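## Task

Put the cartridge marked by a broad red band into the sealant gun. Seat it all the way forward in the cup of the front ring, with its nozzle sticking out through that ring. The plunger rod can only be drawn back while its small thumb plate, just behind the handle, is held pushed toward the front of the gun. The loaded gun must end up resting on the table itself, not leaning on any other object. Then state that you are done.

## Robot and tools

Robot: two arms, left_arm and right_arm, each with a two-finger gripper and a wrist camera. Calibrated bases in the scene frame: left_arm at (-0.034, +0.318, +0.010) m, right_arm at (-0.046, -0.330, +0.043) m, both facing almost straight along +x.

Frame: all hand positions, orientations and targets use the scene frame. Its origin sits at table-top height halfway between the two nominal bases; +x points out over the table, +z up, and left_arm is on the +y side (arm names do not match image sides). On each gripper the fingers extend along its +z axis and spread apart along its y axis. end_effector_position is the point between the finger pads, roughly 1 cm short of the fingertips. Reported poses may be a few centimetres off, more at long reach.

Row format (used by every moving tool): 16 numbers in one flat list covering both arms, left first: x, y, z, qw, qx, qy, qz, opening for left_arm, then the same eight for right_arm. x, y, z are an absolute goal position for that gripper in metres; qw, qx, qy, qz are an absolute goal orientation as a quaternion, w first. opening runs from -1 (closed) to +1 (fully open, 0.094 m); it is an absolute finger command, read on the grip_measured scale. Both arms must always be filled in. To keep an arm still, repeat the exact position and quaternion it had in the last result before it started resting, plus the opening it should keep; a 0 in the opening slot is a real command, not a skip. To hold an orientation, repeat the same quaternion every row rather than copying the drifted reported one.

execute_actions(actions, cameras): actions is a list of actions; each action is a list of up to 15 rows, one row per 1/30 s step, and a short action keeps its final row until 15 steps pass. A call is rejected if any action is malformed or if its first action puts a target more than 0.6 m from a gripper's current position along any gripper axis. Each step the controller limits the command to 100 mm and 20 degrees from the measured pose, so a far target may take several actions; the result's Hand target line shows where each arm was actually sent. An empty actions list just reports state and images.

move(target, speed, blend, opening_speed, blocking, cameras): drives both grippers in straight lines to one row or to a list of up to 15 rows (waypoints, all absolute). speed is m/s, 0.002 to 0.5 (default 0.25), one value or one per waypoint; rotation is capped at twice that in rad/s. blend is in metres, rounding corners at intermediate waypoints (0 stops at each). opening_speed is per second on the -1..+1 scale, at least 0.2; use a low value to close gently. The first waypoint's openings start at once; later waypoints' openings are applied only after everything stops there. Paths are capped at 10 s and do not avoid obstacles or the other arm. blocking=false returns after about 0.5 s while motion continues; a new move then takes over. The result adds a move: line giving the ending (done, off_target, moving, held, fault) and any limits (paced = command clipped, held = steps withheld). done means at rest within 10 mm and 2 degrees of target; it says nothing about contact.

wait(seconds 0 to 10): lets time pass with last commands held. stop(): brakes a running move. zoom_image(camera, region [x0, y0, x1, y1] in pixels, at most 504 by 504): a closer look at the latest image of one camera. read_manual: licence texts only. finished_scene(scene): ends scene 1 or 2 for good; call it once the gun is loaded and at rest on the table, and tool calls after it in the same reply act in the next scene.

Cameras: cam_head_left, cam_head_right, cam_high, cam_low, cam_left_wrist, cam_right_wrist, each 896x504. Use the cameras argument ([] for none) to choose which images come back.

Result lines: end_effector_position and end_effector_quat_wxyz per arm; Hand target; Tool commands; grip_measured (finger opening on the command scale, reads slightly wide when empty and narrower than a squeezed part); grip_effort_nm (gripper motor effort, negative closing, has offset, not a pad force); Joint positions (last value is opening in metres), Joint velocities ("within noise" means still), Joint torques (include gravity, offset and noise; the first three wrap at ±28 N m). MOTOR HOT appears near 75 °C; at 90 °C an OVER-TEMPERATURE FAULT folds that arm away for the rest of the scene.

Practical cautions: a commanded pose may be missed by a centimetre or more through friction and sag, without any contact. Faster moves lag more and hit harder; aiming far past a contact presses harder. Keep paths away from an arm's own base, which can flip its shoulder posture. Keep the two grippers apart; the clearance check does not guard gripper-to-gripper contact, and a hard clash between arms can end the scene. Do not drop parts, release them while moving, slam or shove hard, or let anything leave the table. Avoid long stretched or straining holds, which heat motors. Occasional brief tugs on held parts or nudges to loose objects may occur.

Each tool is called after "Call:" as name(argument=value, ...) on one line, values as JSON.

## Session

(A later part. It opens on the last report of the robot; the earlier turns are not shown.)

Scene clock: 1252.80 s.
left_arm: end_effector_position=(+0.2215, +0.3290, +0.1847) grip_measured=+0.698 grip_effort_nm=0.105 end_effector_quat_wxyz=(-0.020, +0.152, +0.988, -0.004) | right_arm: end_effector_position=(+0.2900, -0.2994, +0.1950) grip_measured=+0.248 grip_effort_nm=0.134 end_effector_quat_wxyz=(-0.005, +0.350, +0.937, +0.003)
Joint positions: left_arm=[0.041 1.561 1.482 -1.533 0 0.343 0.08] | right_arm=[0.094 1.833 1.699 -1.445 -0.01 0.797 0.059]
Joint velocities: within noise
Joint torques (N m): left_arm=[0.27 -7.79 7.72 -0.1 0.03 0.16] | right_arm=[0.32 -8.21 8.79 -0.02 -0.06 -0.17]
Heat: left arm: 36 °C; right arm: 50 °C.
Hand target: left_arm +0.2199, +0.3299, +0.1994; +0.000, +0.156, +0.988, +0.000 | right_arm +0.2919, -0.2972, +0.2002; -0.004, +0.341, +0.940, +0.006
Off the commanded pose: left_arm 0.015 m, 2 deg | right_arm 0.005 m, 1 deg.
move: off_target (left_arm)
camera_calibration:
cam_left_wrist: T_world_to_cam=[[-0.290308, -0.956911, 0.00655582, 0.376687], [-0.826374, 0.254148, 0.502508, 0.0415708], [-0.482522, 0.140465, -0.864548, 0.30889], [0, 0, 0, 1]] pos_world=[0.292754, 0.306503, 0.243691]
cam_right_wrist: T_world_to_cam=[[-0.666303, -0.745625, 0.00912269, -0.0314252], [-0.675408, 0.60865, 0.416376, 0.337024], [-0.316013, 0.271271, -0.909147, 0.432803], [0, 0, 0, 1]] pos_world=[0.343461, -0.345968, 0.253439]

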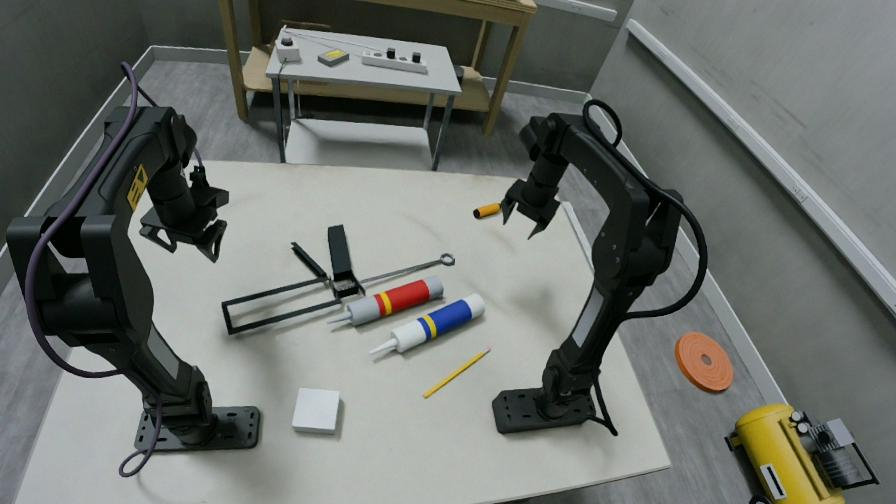

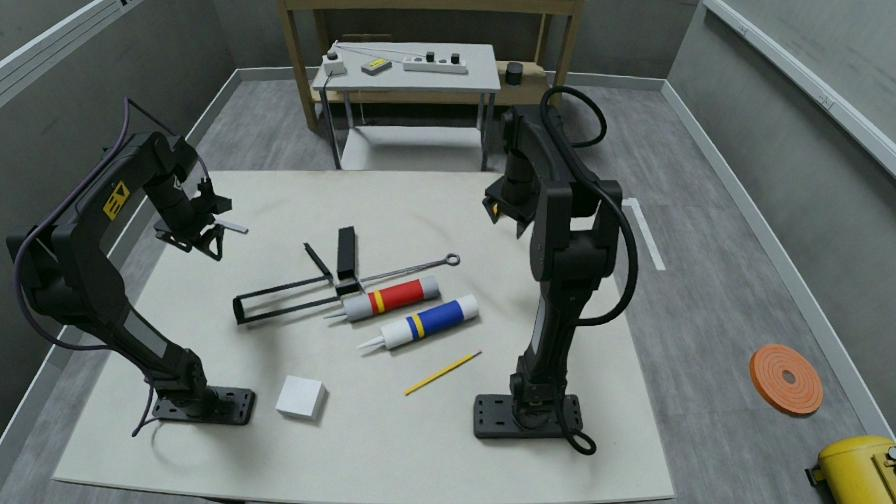

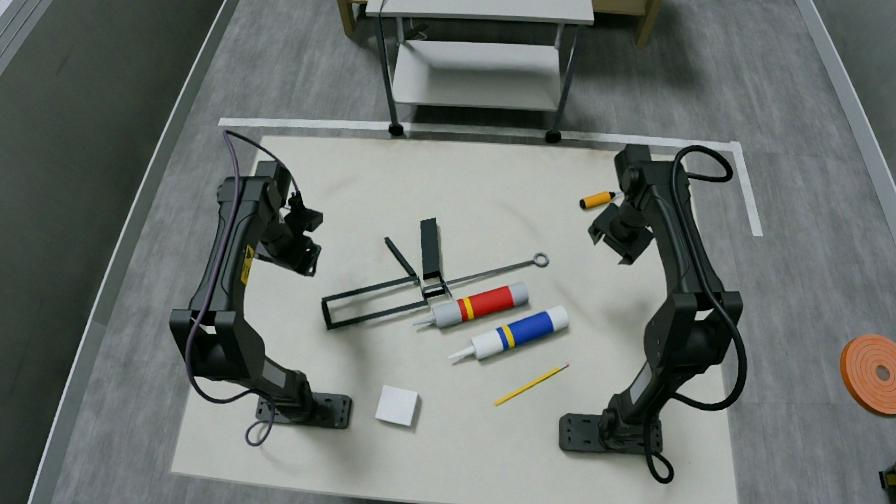

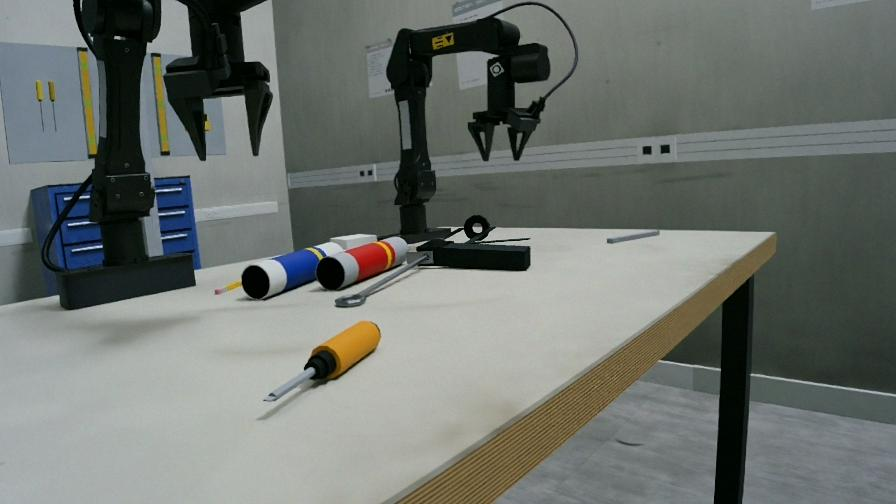

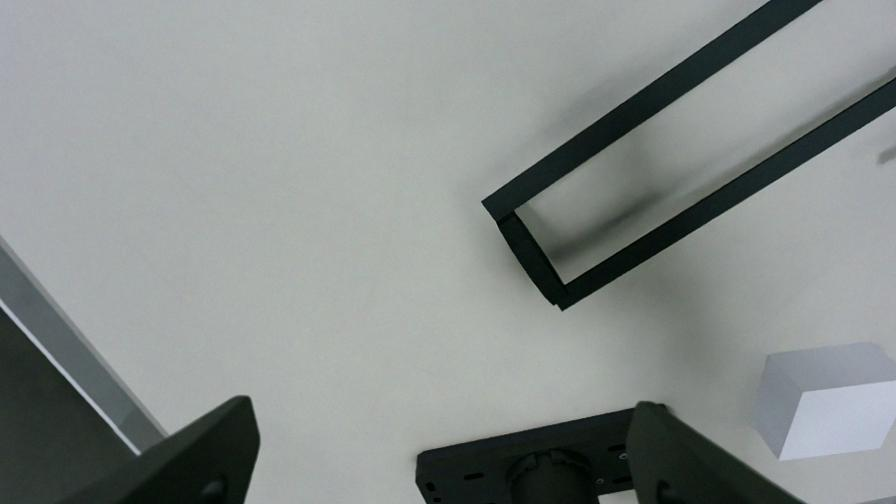

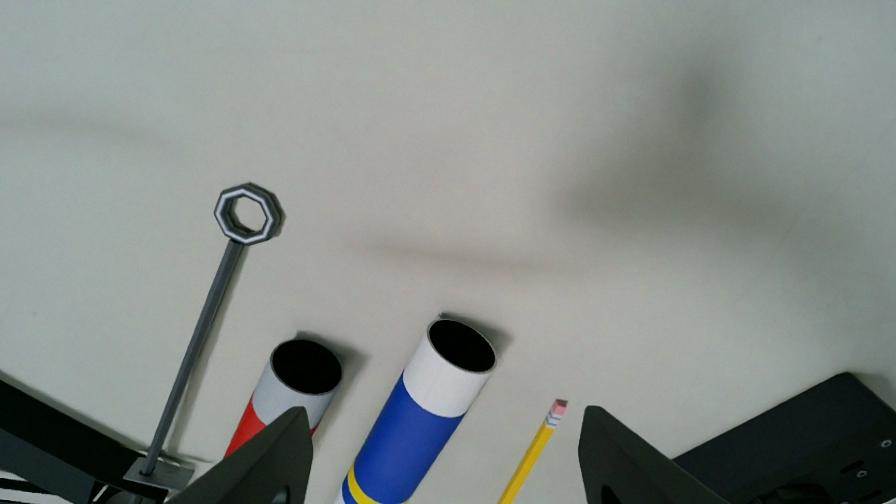

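Call:
move(target=[[0.2500, 0.1500, 0.24, 0, 0.4, 0.9165, 0, 0.5, 0.30, -0.33, 0.20, 0, 0.34, 0.9404, 0, 0.25],[0.2260, -0.0620, 0.16, 0, 0.5664, 0.8241, 0, 0.3, 0.30, -0.33, 0.20, 0, 0.34, 0.9404, 0, 0.25]], speed=0.25)

Scene clock: 1283.43 s.
left_arm: end_effector_position=(+0.2241, -0.0588, +0.1554) grip_measured=+0.302 grip_effort_nm=-0.076 end_effector_quat_wxyz=(+0.039, +0.570, +0.821, -0.011) | right_arm: end_effector_position=(+0.2979, -0.3289, +0.1979) grip_measured=+0.248 grip_effort_nm=0.129 end_effector_quat_wxyz=(+0.001, +0.348, +0.937, +0.006)
Joint positions: left_arm=[-0.973 2.308 2.387 -1.569 -0.007 0.239 0.061] | right_arm=[0.007 1.846 1.728 -1.446 -0.01 0.705 0.059]
Joint velocities: within noise
Joint torques (N m): left_arm=[0.35 -10.07 8.14 0.17 -0.09 -0.03] | right_arm=[-0.51 -7.71 8.7 0 0.06 -0.18]
Heat: left arm: 36 °C; right arm: 47 °C.
Hand target: left_arm +0.2286, -0.0589, +0.1581; +0.044, +0.566, +0.823, -0.009 | right_arm +0.3001, -0.3324, +0.2001; +0.001, +0.344, +0.939, +0.001
Off the commanded pose: left_arm 0.006 m, 5 deg | right_arm 0.003 m, 1 deg.
joint sent to its limit (left arm) — joint 4 (wrist pitch), lower limit. The joint targets are off in position and orientation.
move: off_target (left_arm); target 2's new opening was sent with left_arm's hand 0.006 m and 5 deg from that target
camera_calibration:
cam_left_wrist: T_world_to_cam=[[-0.93238, -0.35998, -0.0328861, 0.191688], [-0.34256, 0.85087, 0.398339, 0.099904], [-0.115412, 0.382668, -0.916649, 0.279367], [0, 0, 0, 1]] pos_world=[0.245191, -0.122906, 0.222589]
cam_right_wrist: T_world_to_cam=[[-0.662925, -0.748685, -0.00106988, -0.0481877], [-0.684235, 0.605277, 0.406771, 0.362492], [-0.303896, 0.270391, -0.91353, 0.44286], [0, 0, 0, 1]] pos_world=[0.350668, -0.37523, 0.257063]

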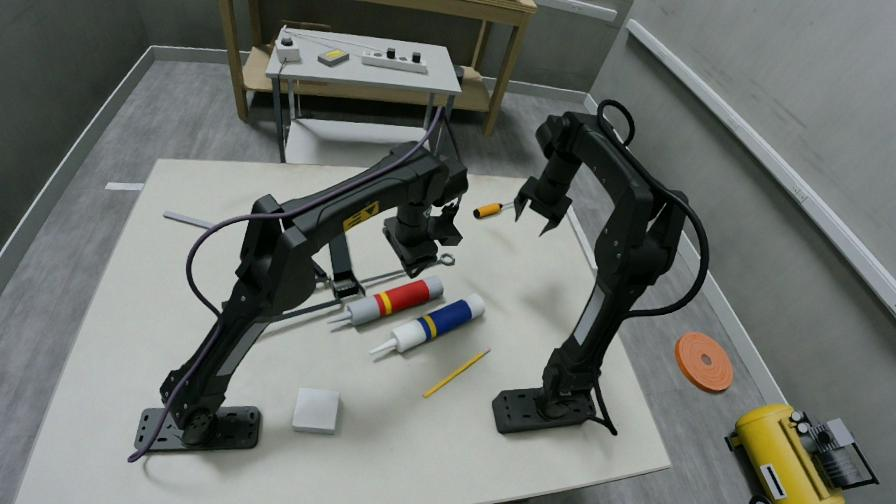

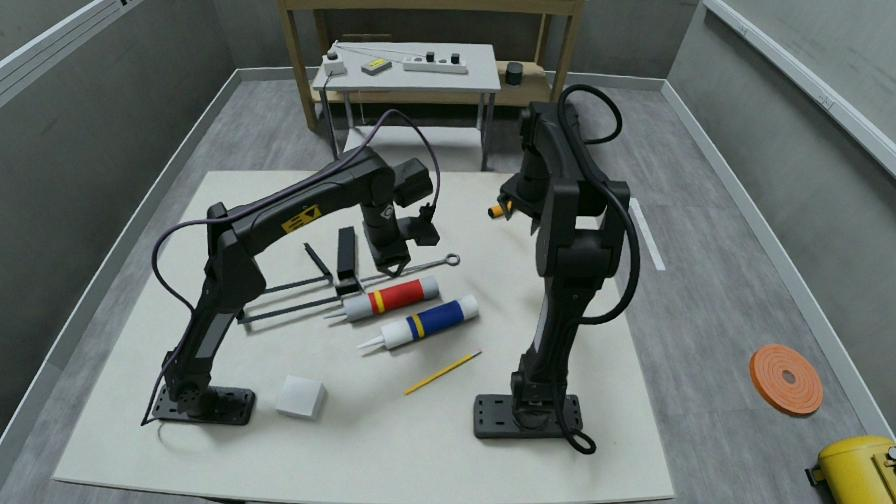

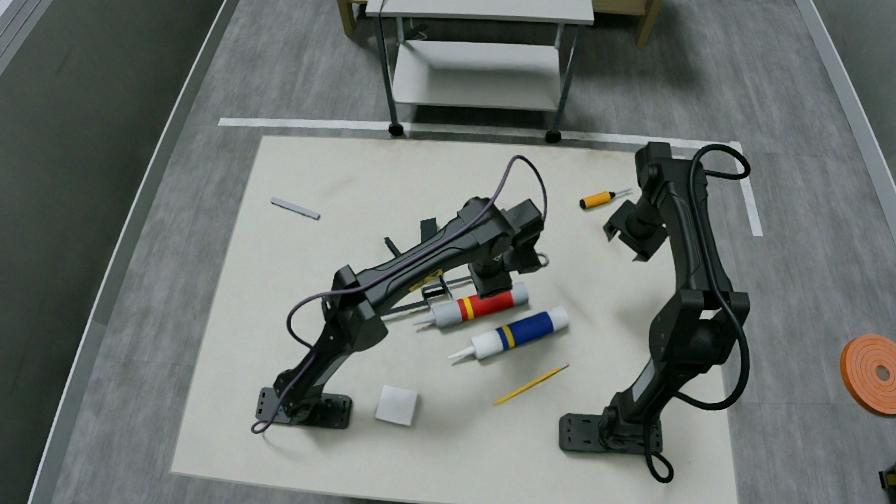

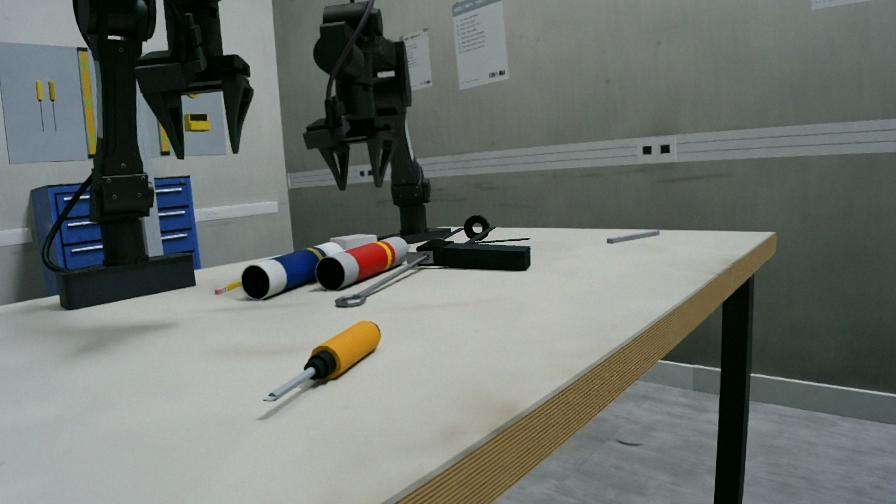

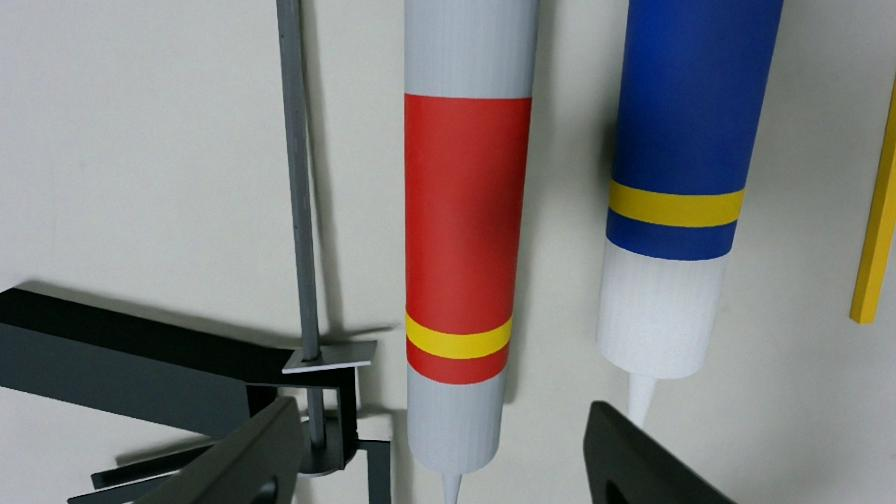

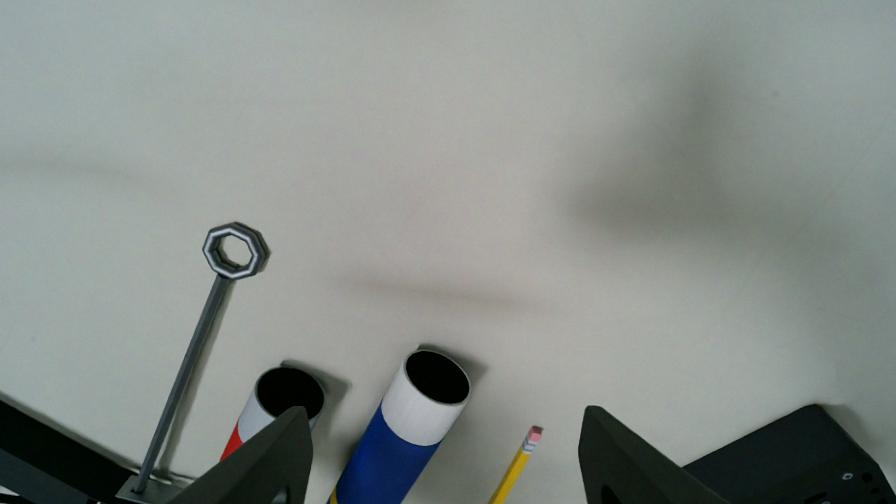

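Call:
move(target=[[0.2190, -0.0480, 0.085, 0, 0.5664, 0.8241, 0, 0.3, 0.30, -0.33, 0.20, 0, 0.34, 0.9404, 0, 0.25]], speed=0.12, cameras=["cam_left_wrist","cam_low","cam_high"])

Call:
zoom_image(camera="cam_low", region=[230, 150, 550, 330])

Scene clock: 1327.90 s.
left_arm: end_effector_position=(+0.2131, -0.0425, +0.0766) grip_measured=+0.302 grip_effort_nm=-0.081 end_effector_quat_wxyz=(-0.022, +0.570, +0.821, +0.012) | right_arm: end_effector_position=(+0.2975, -0.3289, +0.1979) grip_measured=+0.248 grip_effort_nm=0.139 end_effector_quat_wxyz=(+0.001, +0.348, +0.937, +0.005)
Joint positions: left_arm=[-0.973 2.308 2.071 -1.383 -0.007 0.239 0.061] | right_arm=[0.007 1.846 1.728 -1.448 -0.01 0.705 0.059]
Joint velocities: within noise
Joint torques (N m): left_arm=[0.55 -12.79 5.3 0.34 0.04 0] | right_arm=[0.14 -7.64 8.75 0 0.07 -0.17]
Heat: left arm: 39 °C; right arm: 44 °C.
Hand target: left_arm +0.2185, -0.0473, +0.0854; +0.000, +0.567, +0.824, +0.000 | right_arm +0.2998, -0.3300, +0.2000; +0.000, +0.340, +0.940, +0.000
Off the commanded pose: left_arm 0.012 m, 3 deg | right_arm 0.003 m, 1 deg.
move: off_target (left_arm)
camera_calibration:
cam_left_wrist: T_world_to_cam=[[-0.933707, -0.358023, -0.00332685, 0.182772], [-0.309229, 0.8017, 0.511521, 0.0958265], [-0.180469, 0.47864, -0.859264, 0.213155], [0, 0, 0, 1]] pos_world=[0.238755, -0.113412, 0.134747]
Images, in order (width x height): cam_high 896x504, cam_low 896x504, cam_left_wrist 896x504.

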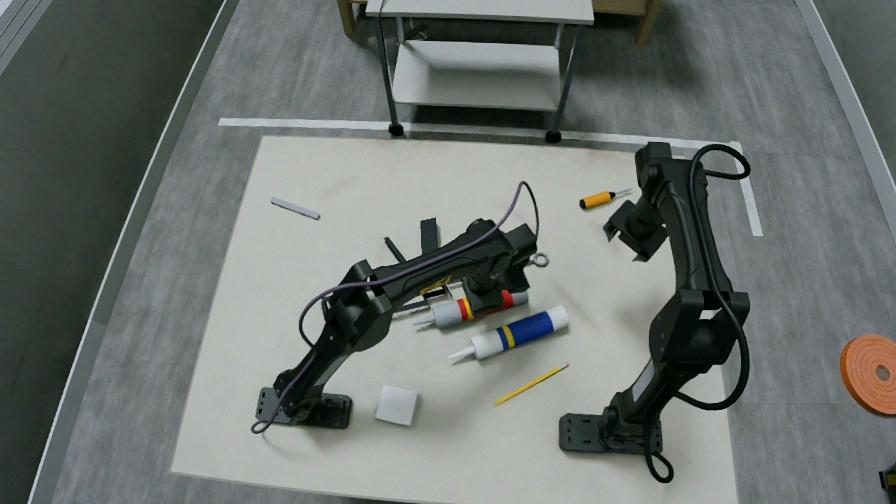

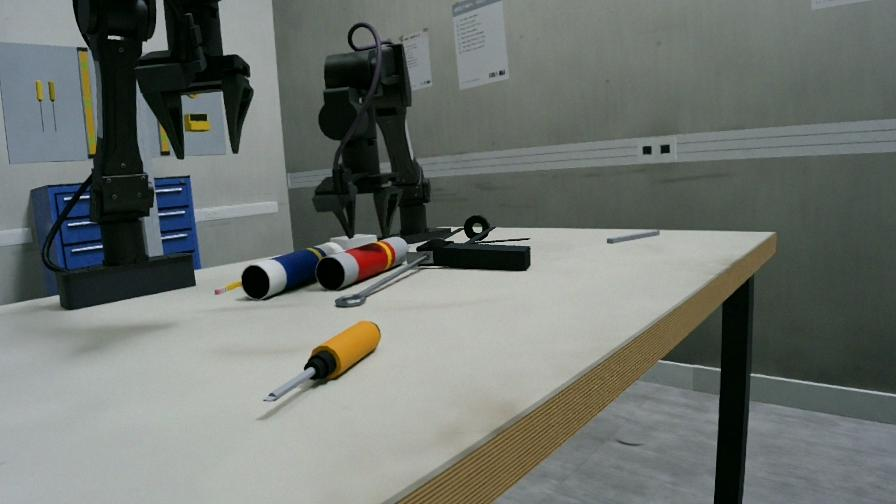

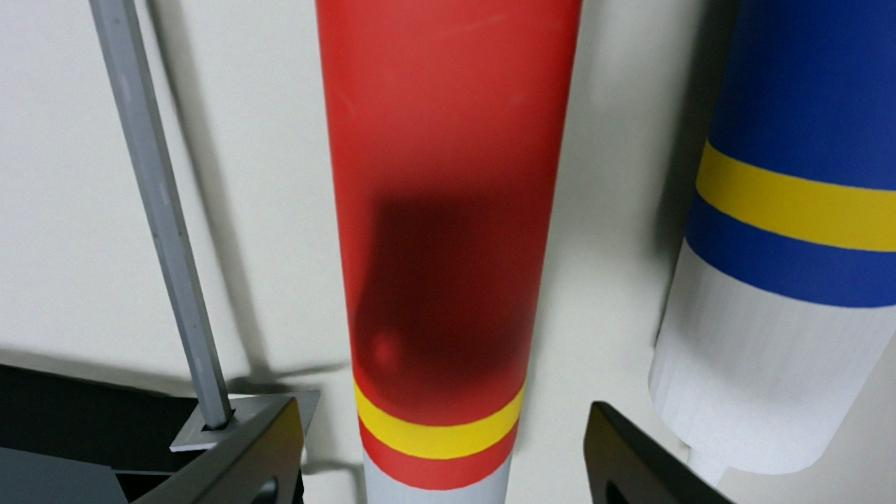

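Scaled by 1.575 from the camera's 896x504 image, which has a finer 1280x720 frame.

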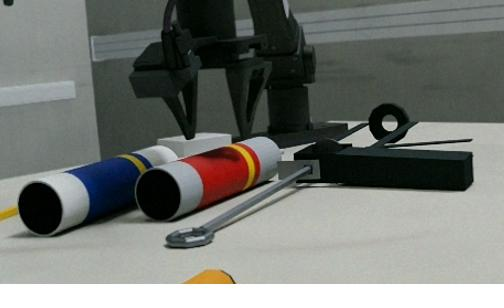

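Call:
move(target=[[0.2175, -0.0410, 0.018, 0, 0.5664, 0.8241, 0, 0.3, 0.30, -0.33, 0.20, 0, 0.34, 0.9404, 0, 0.25]], speed=0.08, cameras=["cam_left_wrist","cam_low"])

Call:
zoom_image(camera="cam_low", region=[230, 150, 550, 330])

Scene clock: 1355.37 s.
left_arm: end_effector_position=(+0.2056, -0.0328, +0.0173) grip_measured=+0.302 grip_effort_nm=-0.066 end_effector_quat_wxyz=(-0.030, +0.569, +0.822, +0.017) | right_arm: end_effector_position=(+0.2975, -0.3289, +0.1979) grip_measured=+0.248 grip_effort_nm=0.129 end_effector_quat_wxyz=(+0.001, +0.348, +0.937, +0.005)
Joint positions: left_arm=[-0.976 2.307 1.83 -1.164 -0.01 0.233 0.061] | right_arm=[0.007 1.846 1.728 -1.448 -0.01 0.705 0.059]
Joint velocities: within noise
Joint torques (N m): left_arm=[0.44 -11.9 3.84 0.67 0.11 0.05] | right_arm=[0.14 -7.65 8.75 0.01 0.08 -0.18]
Heat: left arm: 43 °C; right arm: 43 °C.
Hand target: left_arm +0.2136, -0.0425, +0.0185; -0.001, +0.568, +0.823, +0.001 | right_arm +0.3000, -0.3300, +0.2000; +0.000, +0.340, +0.940, +0.000
Off the commanded pose: left_arm 0.014 m, 4 deg | right_arm 0.003 m, 1 deg.
move: off_target (left_arm)
camera_calibration:
cam_left_wrist: T_world_to_cam=[[-0.932696, -0.360656, -0.00219706, 0.178738], [-0.307205, 0.791245, 0.528731, 0.114967], [-0.188951, 0.49382, -0.848787, 0.158318], [0, 0, 0, 1]] pos_world=[0.231941, -0.104685, 0.0739842]
Images, in order (width x height): cam_low 896x504, cam_left_wrist 896x504.

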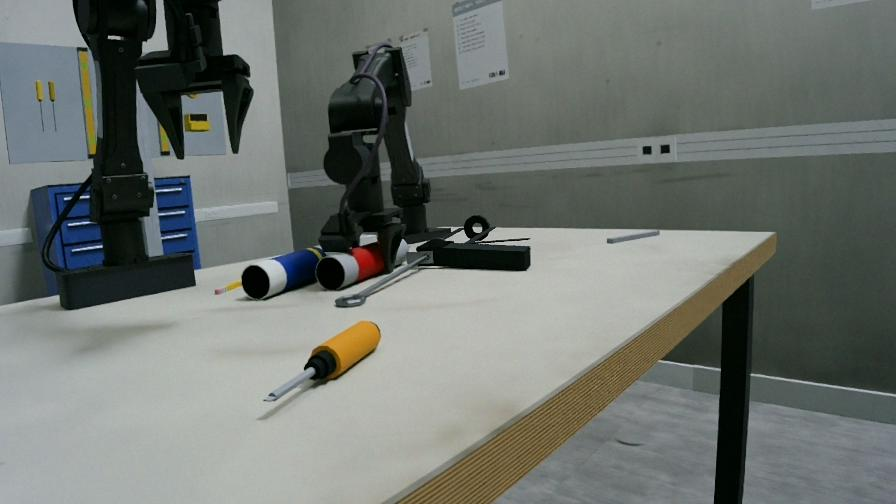

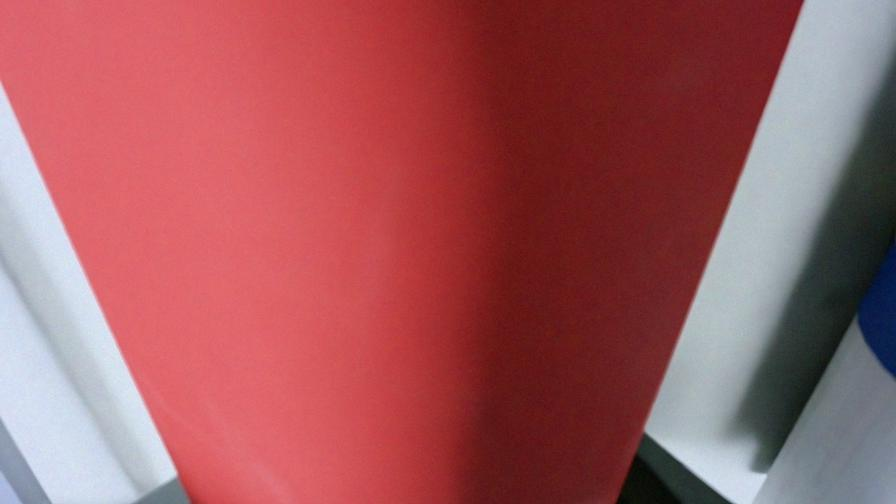

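Scaled by 1.575 from the camera's 896x504 image, which has a finer 1280x720 frame.

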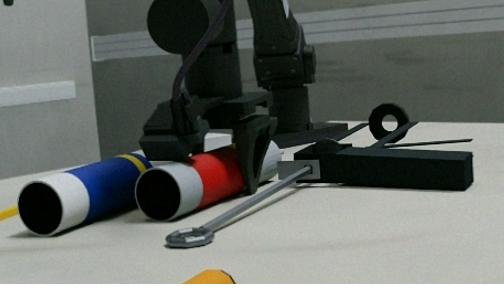

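Call:
move(target=[[0.2205, -0.0460, 0.036, 0.0215, 0.5660, 0.8238, -0.0148, 0.3, 0.30, -0.33, 0.20, 0, 0.34, 0.9404, 0, 0.25]], speed=0.05, cameras=["cam_left_wrist","cam_low"])

Call:
zoom_image(camera="cam_low", region=[230, 150, 550, 330])

Scene clock: 1374.57 s.
left_arm: end_effector_position=(+0.2088, -0.0335, +0.0184) grip_measured=+0.302 grip_effort_nm=-0.061 end_effector_quat_wxyz=(-0.024, +0.564, +0.826, +0.006) | right_arm: end_effector_position=(+0.2975, -0.3289, +0.1979) grip_measured=+0.248 grip_effort_nm=0.134 end_effector_quat_wxyz=(+0.001, +0.348, +0.937, +0.005)
Joint positions: left_arm=[-0.964 2.294 1.815 -1.141 0.006 0.233 0.061] | right_arm=[0.007 1.846 1.728 -1.448 -0.01 0.705 0.059]
Joint velocities: within noise
Joint torques (N m): left_arm=[0.72 -14.37 4.9 0.63 0.13 0.16] | right_arm=[0.13 -7.64 8.76 0.01 0.07 -0.18]
Heat: left arm: 41 °C; right arm: 43 °C.
Hand target: left_arm +0.2194, -0.0462, +0.0366; +0.019, +0.566, +0.824, -0.018 | right_arm +0.3000, -0.3300, +0.2000; +0.000, +0.340, +0.940, +0.000
Off the commanded pose: left_arm 0.025 m, 6 deg | right_arm 0.003 m, 1 deg.
move: off_target (left_arm)
camera_calibration:
cam_left_wrist: T_world_to_cam=[[-0.927818, -0.372904, 0.00981511, 0.179786], [-0.316381, 0.800579, 0.508896, 0.11848], [-0.197627, 0.469058, -0.860772, 0.161387], [0, 0, 0, 1]] pos_world=[0.236188, -0.103509, 0.0768585]
Images, in order (width x height): cam_low 896x504, cam_left_wrist 896x504.

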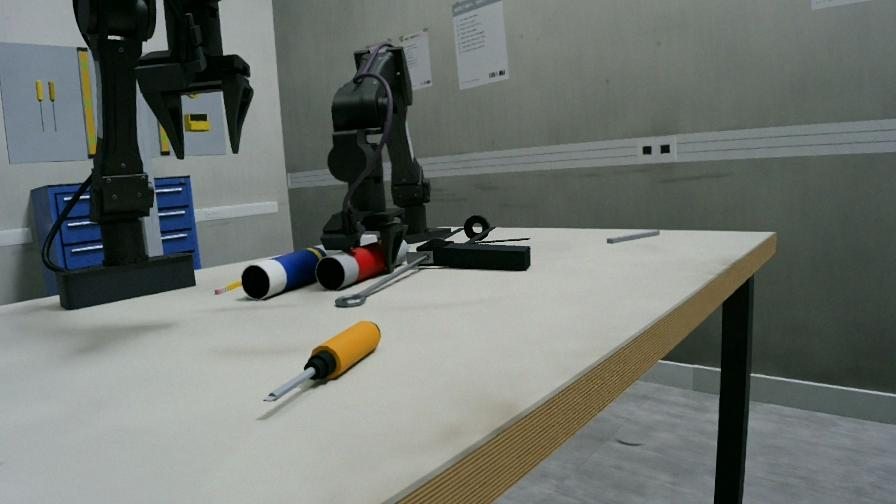

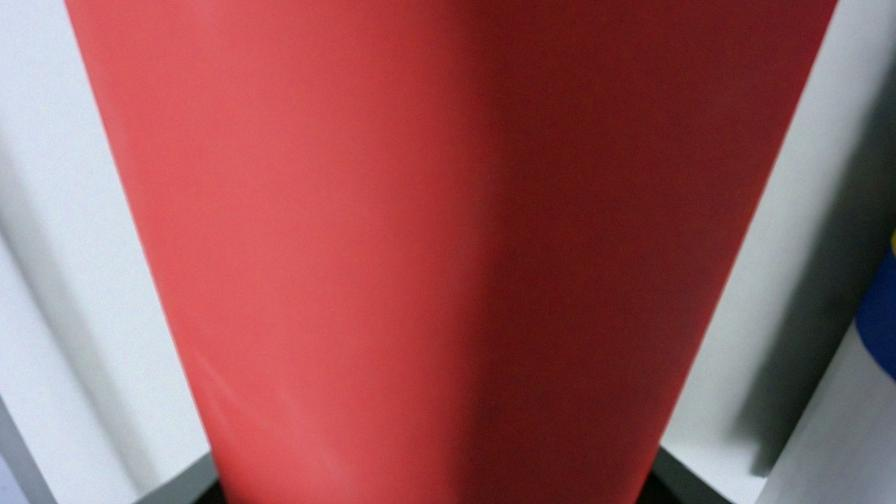

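Scaled by 1.575 from the camera's 896x504 image, which has a finer 1280x720 frame.

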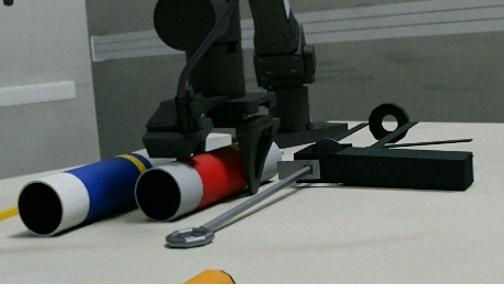

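Call:
move(target=[[0.2250, -0.0510, 0.048, 0.0320, 0.5655, 0.8230, -0.0220, 0.3, 0.30, -0.33, 0.20, 0, 0.34, 0.9404, 0, 0.25]], speed=0.06, cameras=["cam_left_wrist"])

Scene clock: 1388.60 s.
left_arm: end_effector_position=(+0.2175, -0.0320, +0.0183) grip_measured=+0.302 grip_effort_nm=-0.066 end_effector_quat_wxyz=(-0.016, +0.560, +0.829, +0.007) | right_arm: end_effector_position=(+0.2975, -0.3289, +0.1979) grip_measured=+0.248 grip_effort_nm=0.139 end_effector_quat_wxyz=(+0.001, +0.347, +0.938, +0.005)
Joint positions: left_arm=[-0.948 2.294 1.815 -1.125 -0.001 0.237 0.061] | right_arm=[0.007 1.846 1.728 -1.448 -0.01 0.704 0.059]
Joint velocities: within noise
Joint torques (N m): left_arm=[0.54 -15.01 7.02 0.34 0.12 0.16] | right_arm=[0.14 -7.64 8.75 0.01 0.08 -0.17]
Heat: left arm: 41 °C; right arm: 43 °C.
Hand target: left_arm +0.2289, -0.0469, +0.0480; +0.033, +0.563, +0.826, -0.018 | right_arm +0.3000, -0.3300, +0.2000; +0.000, +0.339, +0.941, +0.000
Off the commanded pose: left_arm 0.036 m, 6 deg | right_arm 0.003 m, 1 deg.
move: off_target (left_arm)
camera_calibration:
cam_left_wrist: T_world_to_cam=[[-0.923948, -0.382517, -0.000896643, 0.187444], [-0.332247, 0.801358, 0.497431, 0.123828], [-0.189557, 0.459899, -0.867503, 0.160351], [0, 0, 0, 1]] pos_world=[0.244726, -0.101275, 0.077677]
Images, in order (width x height): cam_left_wrist 896x504.

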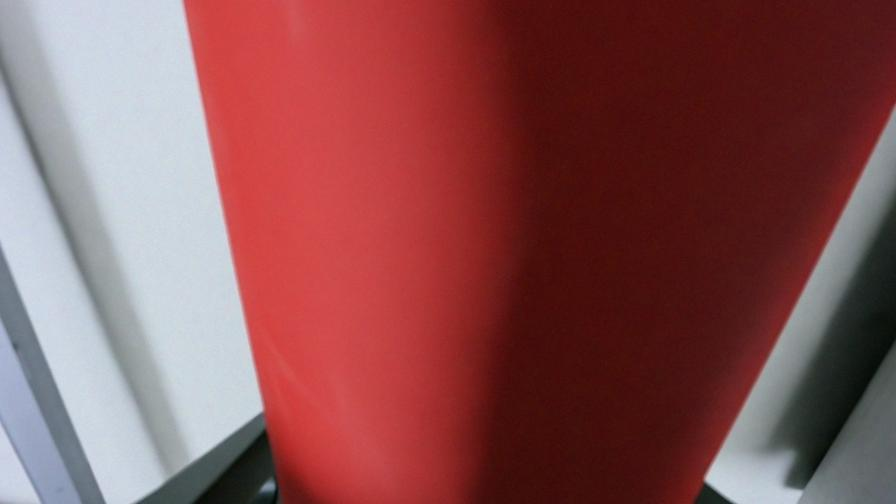

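Call:
move(target=[[0.2240, -0.0460, 0.095, 0.0287, 0.5660, 0.8236, -0.0197, 0.3, 0.30, -0.33, 0.20, 0, 0.34, 0.9404, 0, 0.25],[0.2230, -0.0460, 0.080, 0.0287, 0.5660, 0.8236, -0.0197, 0.3, 0.30, -0.33, 0.20, 0, 0.34, 0.9404, 0, 0.25]], speed=0.1, cameras=["cam_left_wrist"])

Scene clock: 1404.63 s.
left_arm: end_effector_position=(+0.2274, -0.0459, +0.0620) grip_measured=+0.302 grip_effort_nm=-0.061 end_effector_quat_wxyz=(+0.019, +0.560, +0.828, -0.006) | right_arm: end_effector_position=(+0.2975, -0.3289, +0.1979) grip_measured=+0.248 grip_effort_nm=0.129 end_effector_quat_wxyz=(+0.001, +0.347, +0.938, +0.005)
Joint positions: left_arm=[-0.948 2.258 1.928 -1.202 -0.001 0.239 0.061] | right_arm=[0.007 1.846 1.728 -1.448 -0.01 0.704 0.059]
Joint velocities: within noise
Joint torques (N m): left_arm=[-0.03 -14.08 5.22 0.13 0.18 0.13] | right_arm=[0.13 -7.64 8.75 0.01 0.08 -0.16]
Heat: left arm: 41 °C; right arm: 43 °C.
Hand target: left_arm +0.2235, -0.0464, +0.0791; +0.029, +0.566, +0.824, -0.019 | right_arm +0.3000, -0.3300, +0.2000; +0.000, +0.340, +0.940, +0.000
Off the commanded pose: left_arm 0.019 m, 2 deg | right_arm 0.003 m, 1 deg.
move: off_target (left_arm)
camera_calibration:
cam_left_wrist: T_world_to_cam=[[-0.924139, -0.381652, -0.017563, 0.192458], [-0.350935, 0.829794, 0.43392, 0.126021], [-0.151033, 0.407166, -0.90078, 0.197428], [0, 0, 0, 1]] pos_world=[0.251901, -0.111506, 0.126537]
Images, in order (width x height): cam_left_wrist 896x504.

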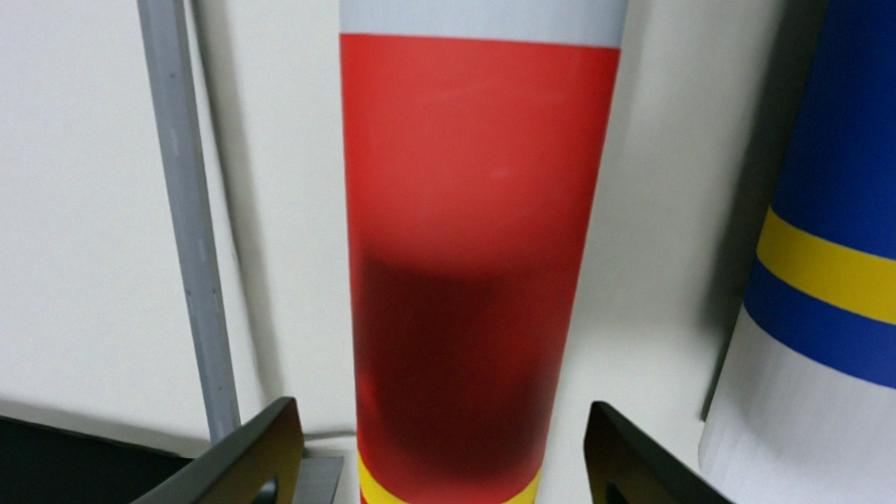

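Call:
move(target=[[0.2260, -0.0490, 0.045, 0.0142, 0.5807, 0.8140, -0.0101, 0.3, 0.30, -0.33, 0.20, 0, 0.34, 0.9404, 0, 0.25]], speed=0.06, cameras=["cam_left_wrist"])

Scene clock: 1454.77 s.
left_arm: end_effector_position=(+0.2253, -0.0430, +0.0561) grip_measured=+0.302 grip_effort_nm=-0.066 end_effector_quat_wxyz=(+0.013, +0.574, +0.819, -0.004) | right_arm: end_effector_position=(+0.2975, -0.3289, +0.1979) grip_measured=+0.248 grip_effort_nm=0.134 end_effector_quat_wxyz=(+0.001, +0.347, +0.938, +0.005)
Joint positions: left_arm=[-0.948 2.258 1.905 -1.191 -0.001 0.273 0.061] | right_arm=[0.007 1.846 1.728 -1.448 -0.01 0.704 0.059]
Joint velocities: within noise
Joint torques (N m): left_arm=[-0.29 -9.21 5.33 0.51 0.09 0.16] | right_arm=[0.14 -7.65 8.75 0.01 0.08 -0.16]
Heat: left arm: 48 °C; right arm: 42 °C.
Hand target: left_arm +0.2256, -0.0484, +0.0453; +0.014, +0.581, +0.814, -0.010 | right_arm +0.3000, -0.3300, +0.2000; +0.000, +0.340, +0.940, +0.000
Off the commanded pose: left_arm 0.013 m, 1 deg | right_arm 0.003 m, 1 deg.
move: off_target (left_arm)
camera_calibration:
cam_left_wrist: T_world_to_cam=[[-0.936585, -0.350091, -0.0156656, 0.195585], [-0.320091, 0.83642, 0.444908, 0.118097], [-0.142655, 0.421708, -0.895439, 0.189053], [0, 0, 0, 1]] pos_world=[0.247953, -0.110031, 0.119807]
Images, in order (width x height): cam_left_wrist 896x504.

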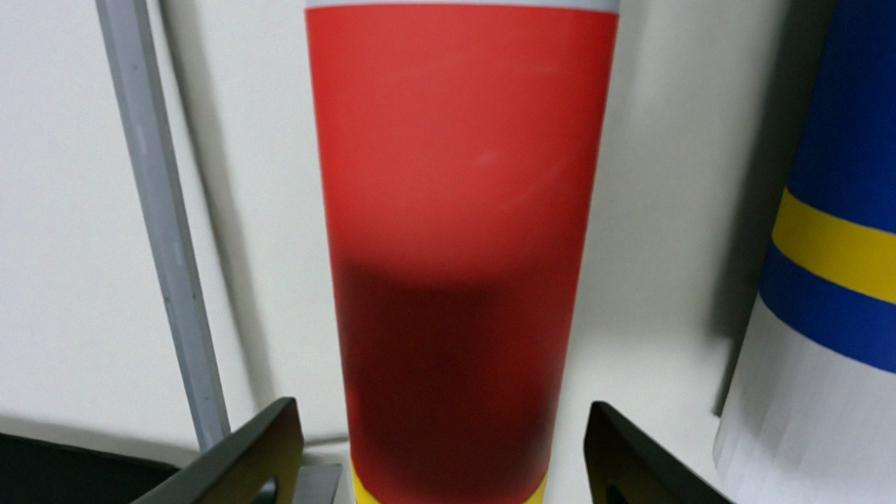

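Call:
move(target=[[0.2290, -0.0520, 0.020, 0.0284, 0.5804, 0.8136, -0.0203, 0.3, 0.30, -0.33, 0.20, 0, 0.34, 0.9404, 0, 0.25]], speed=0.05, cameras=["cam_left_wrist"])

Scene clock: 1463.37 s.
left_arm: end_effector_position=(+0.2276, -0.0467, +0.0304) grip_measured=+0.302 grip_effort_nm=-0.061 end_effector_quat_wxyz=(+0.028, +0.576, +0.817, -0.010) | right_arm: end_effector_position=(+0.2975, -0.3289, +0.1979) grip_measured=+0.248 grip_effort_nm=0.139 end_effector_quat_wxyz=(+0.001, +0.347, +0.938, +0.005)
Joint positions: left_arm=[-0.948 2.261 1.806 -1.056 0 0.277 0.061] | right_arm=[0.007 1.846 1.728 -1.448 -0.01 0.704 0.059]
Joint velocities: within noise
Joint torques (N m): left_arm=[0.2 -9.16 5.3 0.56 0.15 0.16] | right_arm=[0.13 -7.64 8.76 0.01 0.07 -0.16]
Heat: left arm: 45 °C; right arm: 42 °C.
Hand target: left_arm +0.2288, -0.0514, +0.0200; +0.029, +0.580, +0.814, -0.020 | right_arm +0.3000, -0.3300, +0.2000; +0.000, +0.340, +0.940, +0.000
Off the commanded pose: left_arm 0.012 m, 1 deg | right_arm 0.003 m, 1 deg.
move: off_target (left_arm)
camera_calibration:
cam_left_wrist: T_world_to_cam=[[-0.93787, -0.346238, -0.0228021, 0.196753], [-0.323756, 0.849545, 0.416478, 0.135747], [-0.124829, 0.397985, -0.90886, 0.163161], [0, 0, 0, 1]] pos_world=[0.248845, -0.112136, 0.0962408]
Images, in order (width x height): cam_left_wrist 896x504.

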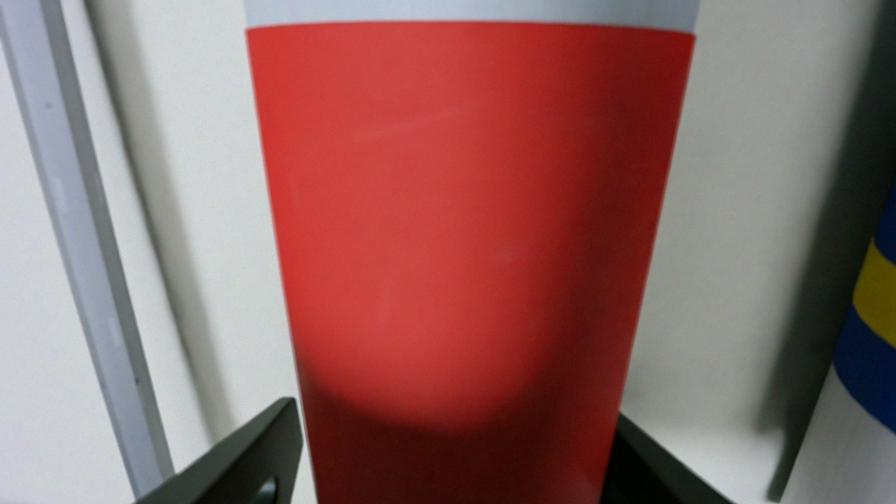

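Call:
move(target=[[0.2290, -0.0520, 0.012, 0.0100, 0.5807, 0.8140, -0.0070, 0.3, 0.30, -0.33, 0.20, 0, 0.34, 0.9404, 0, 0.25],[0.2285, -0.0500, 0.014, 0.0100, 0.5807, 0.8140, -0.0070, -0.1, 0.30, -0.33, 0.20, 0, 0.34, 0.9404, 0, 0.25]], speed=0.05, opening_speed=0.5, cameras=["cam_left_wrist","cam_low"])

Call:
zoom_image(camera="cam_low", region=[230, 150, 550, 330])

Scene clock: 1481.73 s.
left_arm: end_effector_position=(+0.2282, -0.0475, +0.0177) grip_measured=+0.027 grip_effort_nm=-1.013 end_effector_quat_wxyz=(+0.016, +0.578, +0.816, -0.006) | right_arm: end_effector_position=(+0.2975, -0.3289, +0.1979) grip_measured=+0.248 grip_effort_nm=0.139 end_effector_quat_wxyz=(+0.001, +0.347, +0.938, +0.005)
Joint positions: left_arm=[-0.948 2.302 1.826 -1.059 0 0.283 0.048] | right_arm=[0.007 1.846 1.728 -1.448 -0.01 0.704 0.059]
Joint velocities: within noise
Joint torques (N m): left_arm=[-0.12 -9.25 7.76 0.07 0.04 0.12] | right_arm=[0.14 -7.64 8.75 0.01 0.08 -0.17]
Heat: left arm: 40 °C; right arm: 41 °C.
Hand target: left_arm +0.2282, -0.0497, +0.0139; +0.010, +0.583, +0.812, -0.007 | right_arm +0.3000, -0.3300, +0.2000; +0.000, +0.340, +0.940, +0.000
Off the commanded pose: left_arm 0.004 m, 1 deg | right_arm 0.003 m, 1 deg.
move: done
camera_calibration:
cam_left_wrist: T_world_to_cam=[[-0.940249, -0.340086, -0.0165385, 0.197446], [-0.312576, 0.842891, 0.437985, 0.13865], [-0.135012, 0.416984, -0.89883, 0.155062], [0, 0, 0, 1]] pos_world=[0.249923, -0.114377, 0.0819131]
Images, in order (width x height): cam_low 896x504, cam_left_wrist 896x504.

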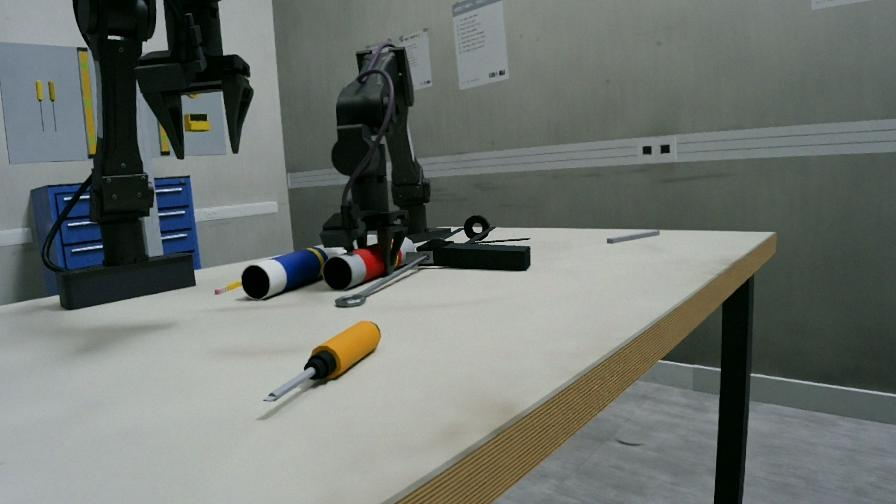

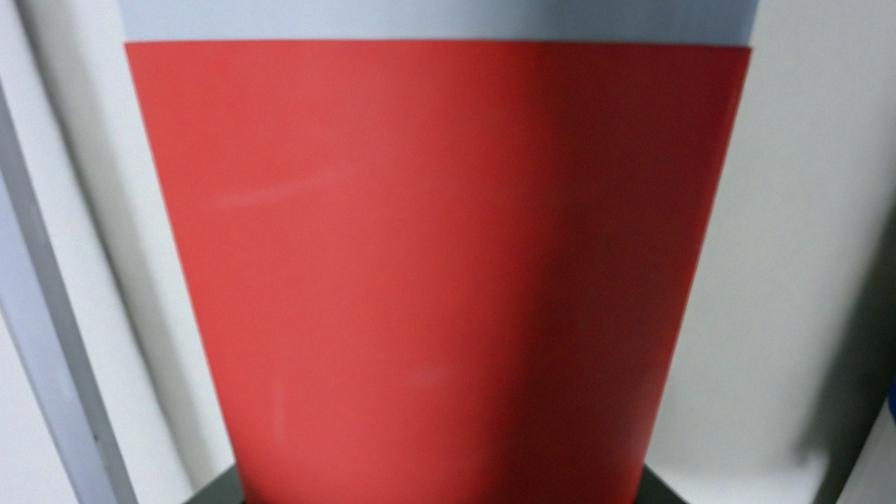

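Scaled by 1.575 from the camera's 896x504 image, which has a finer 1280x720 frame.

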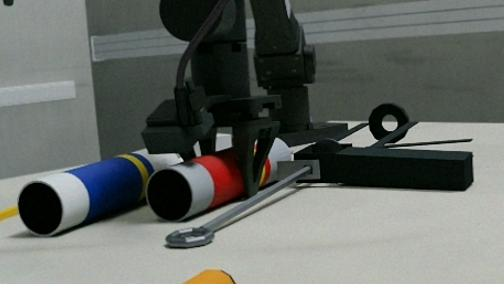

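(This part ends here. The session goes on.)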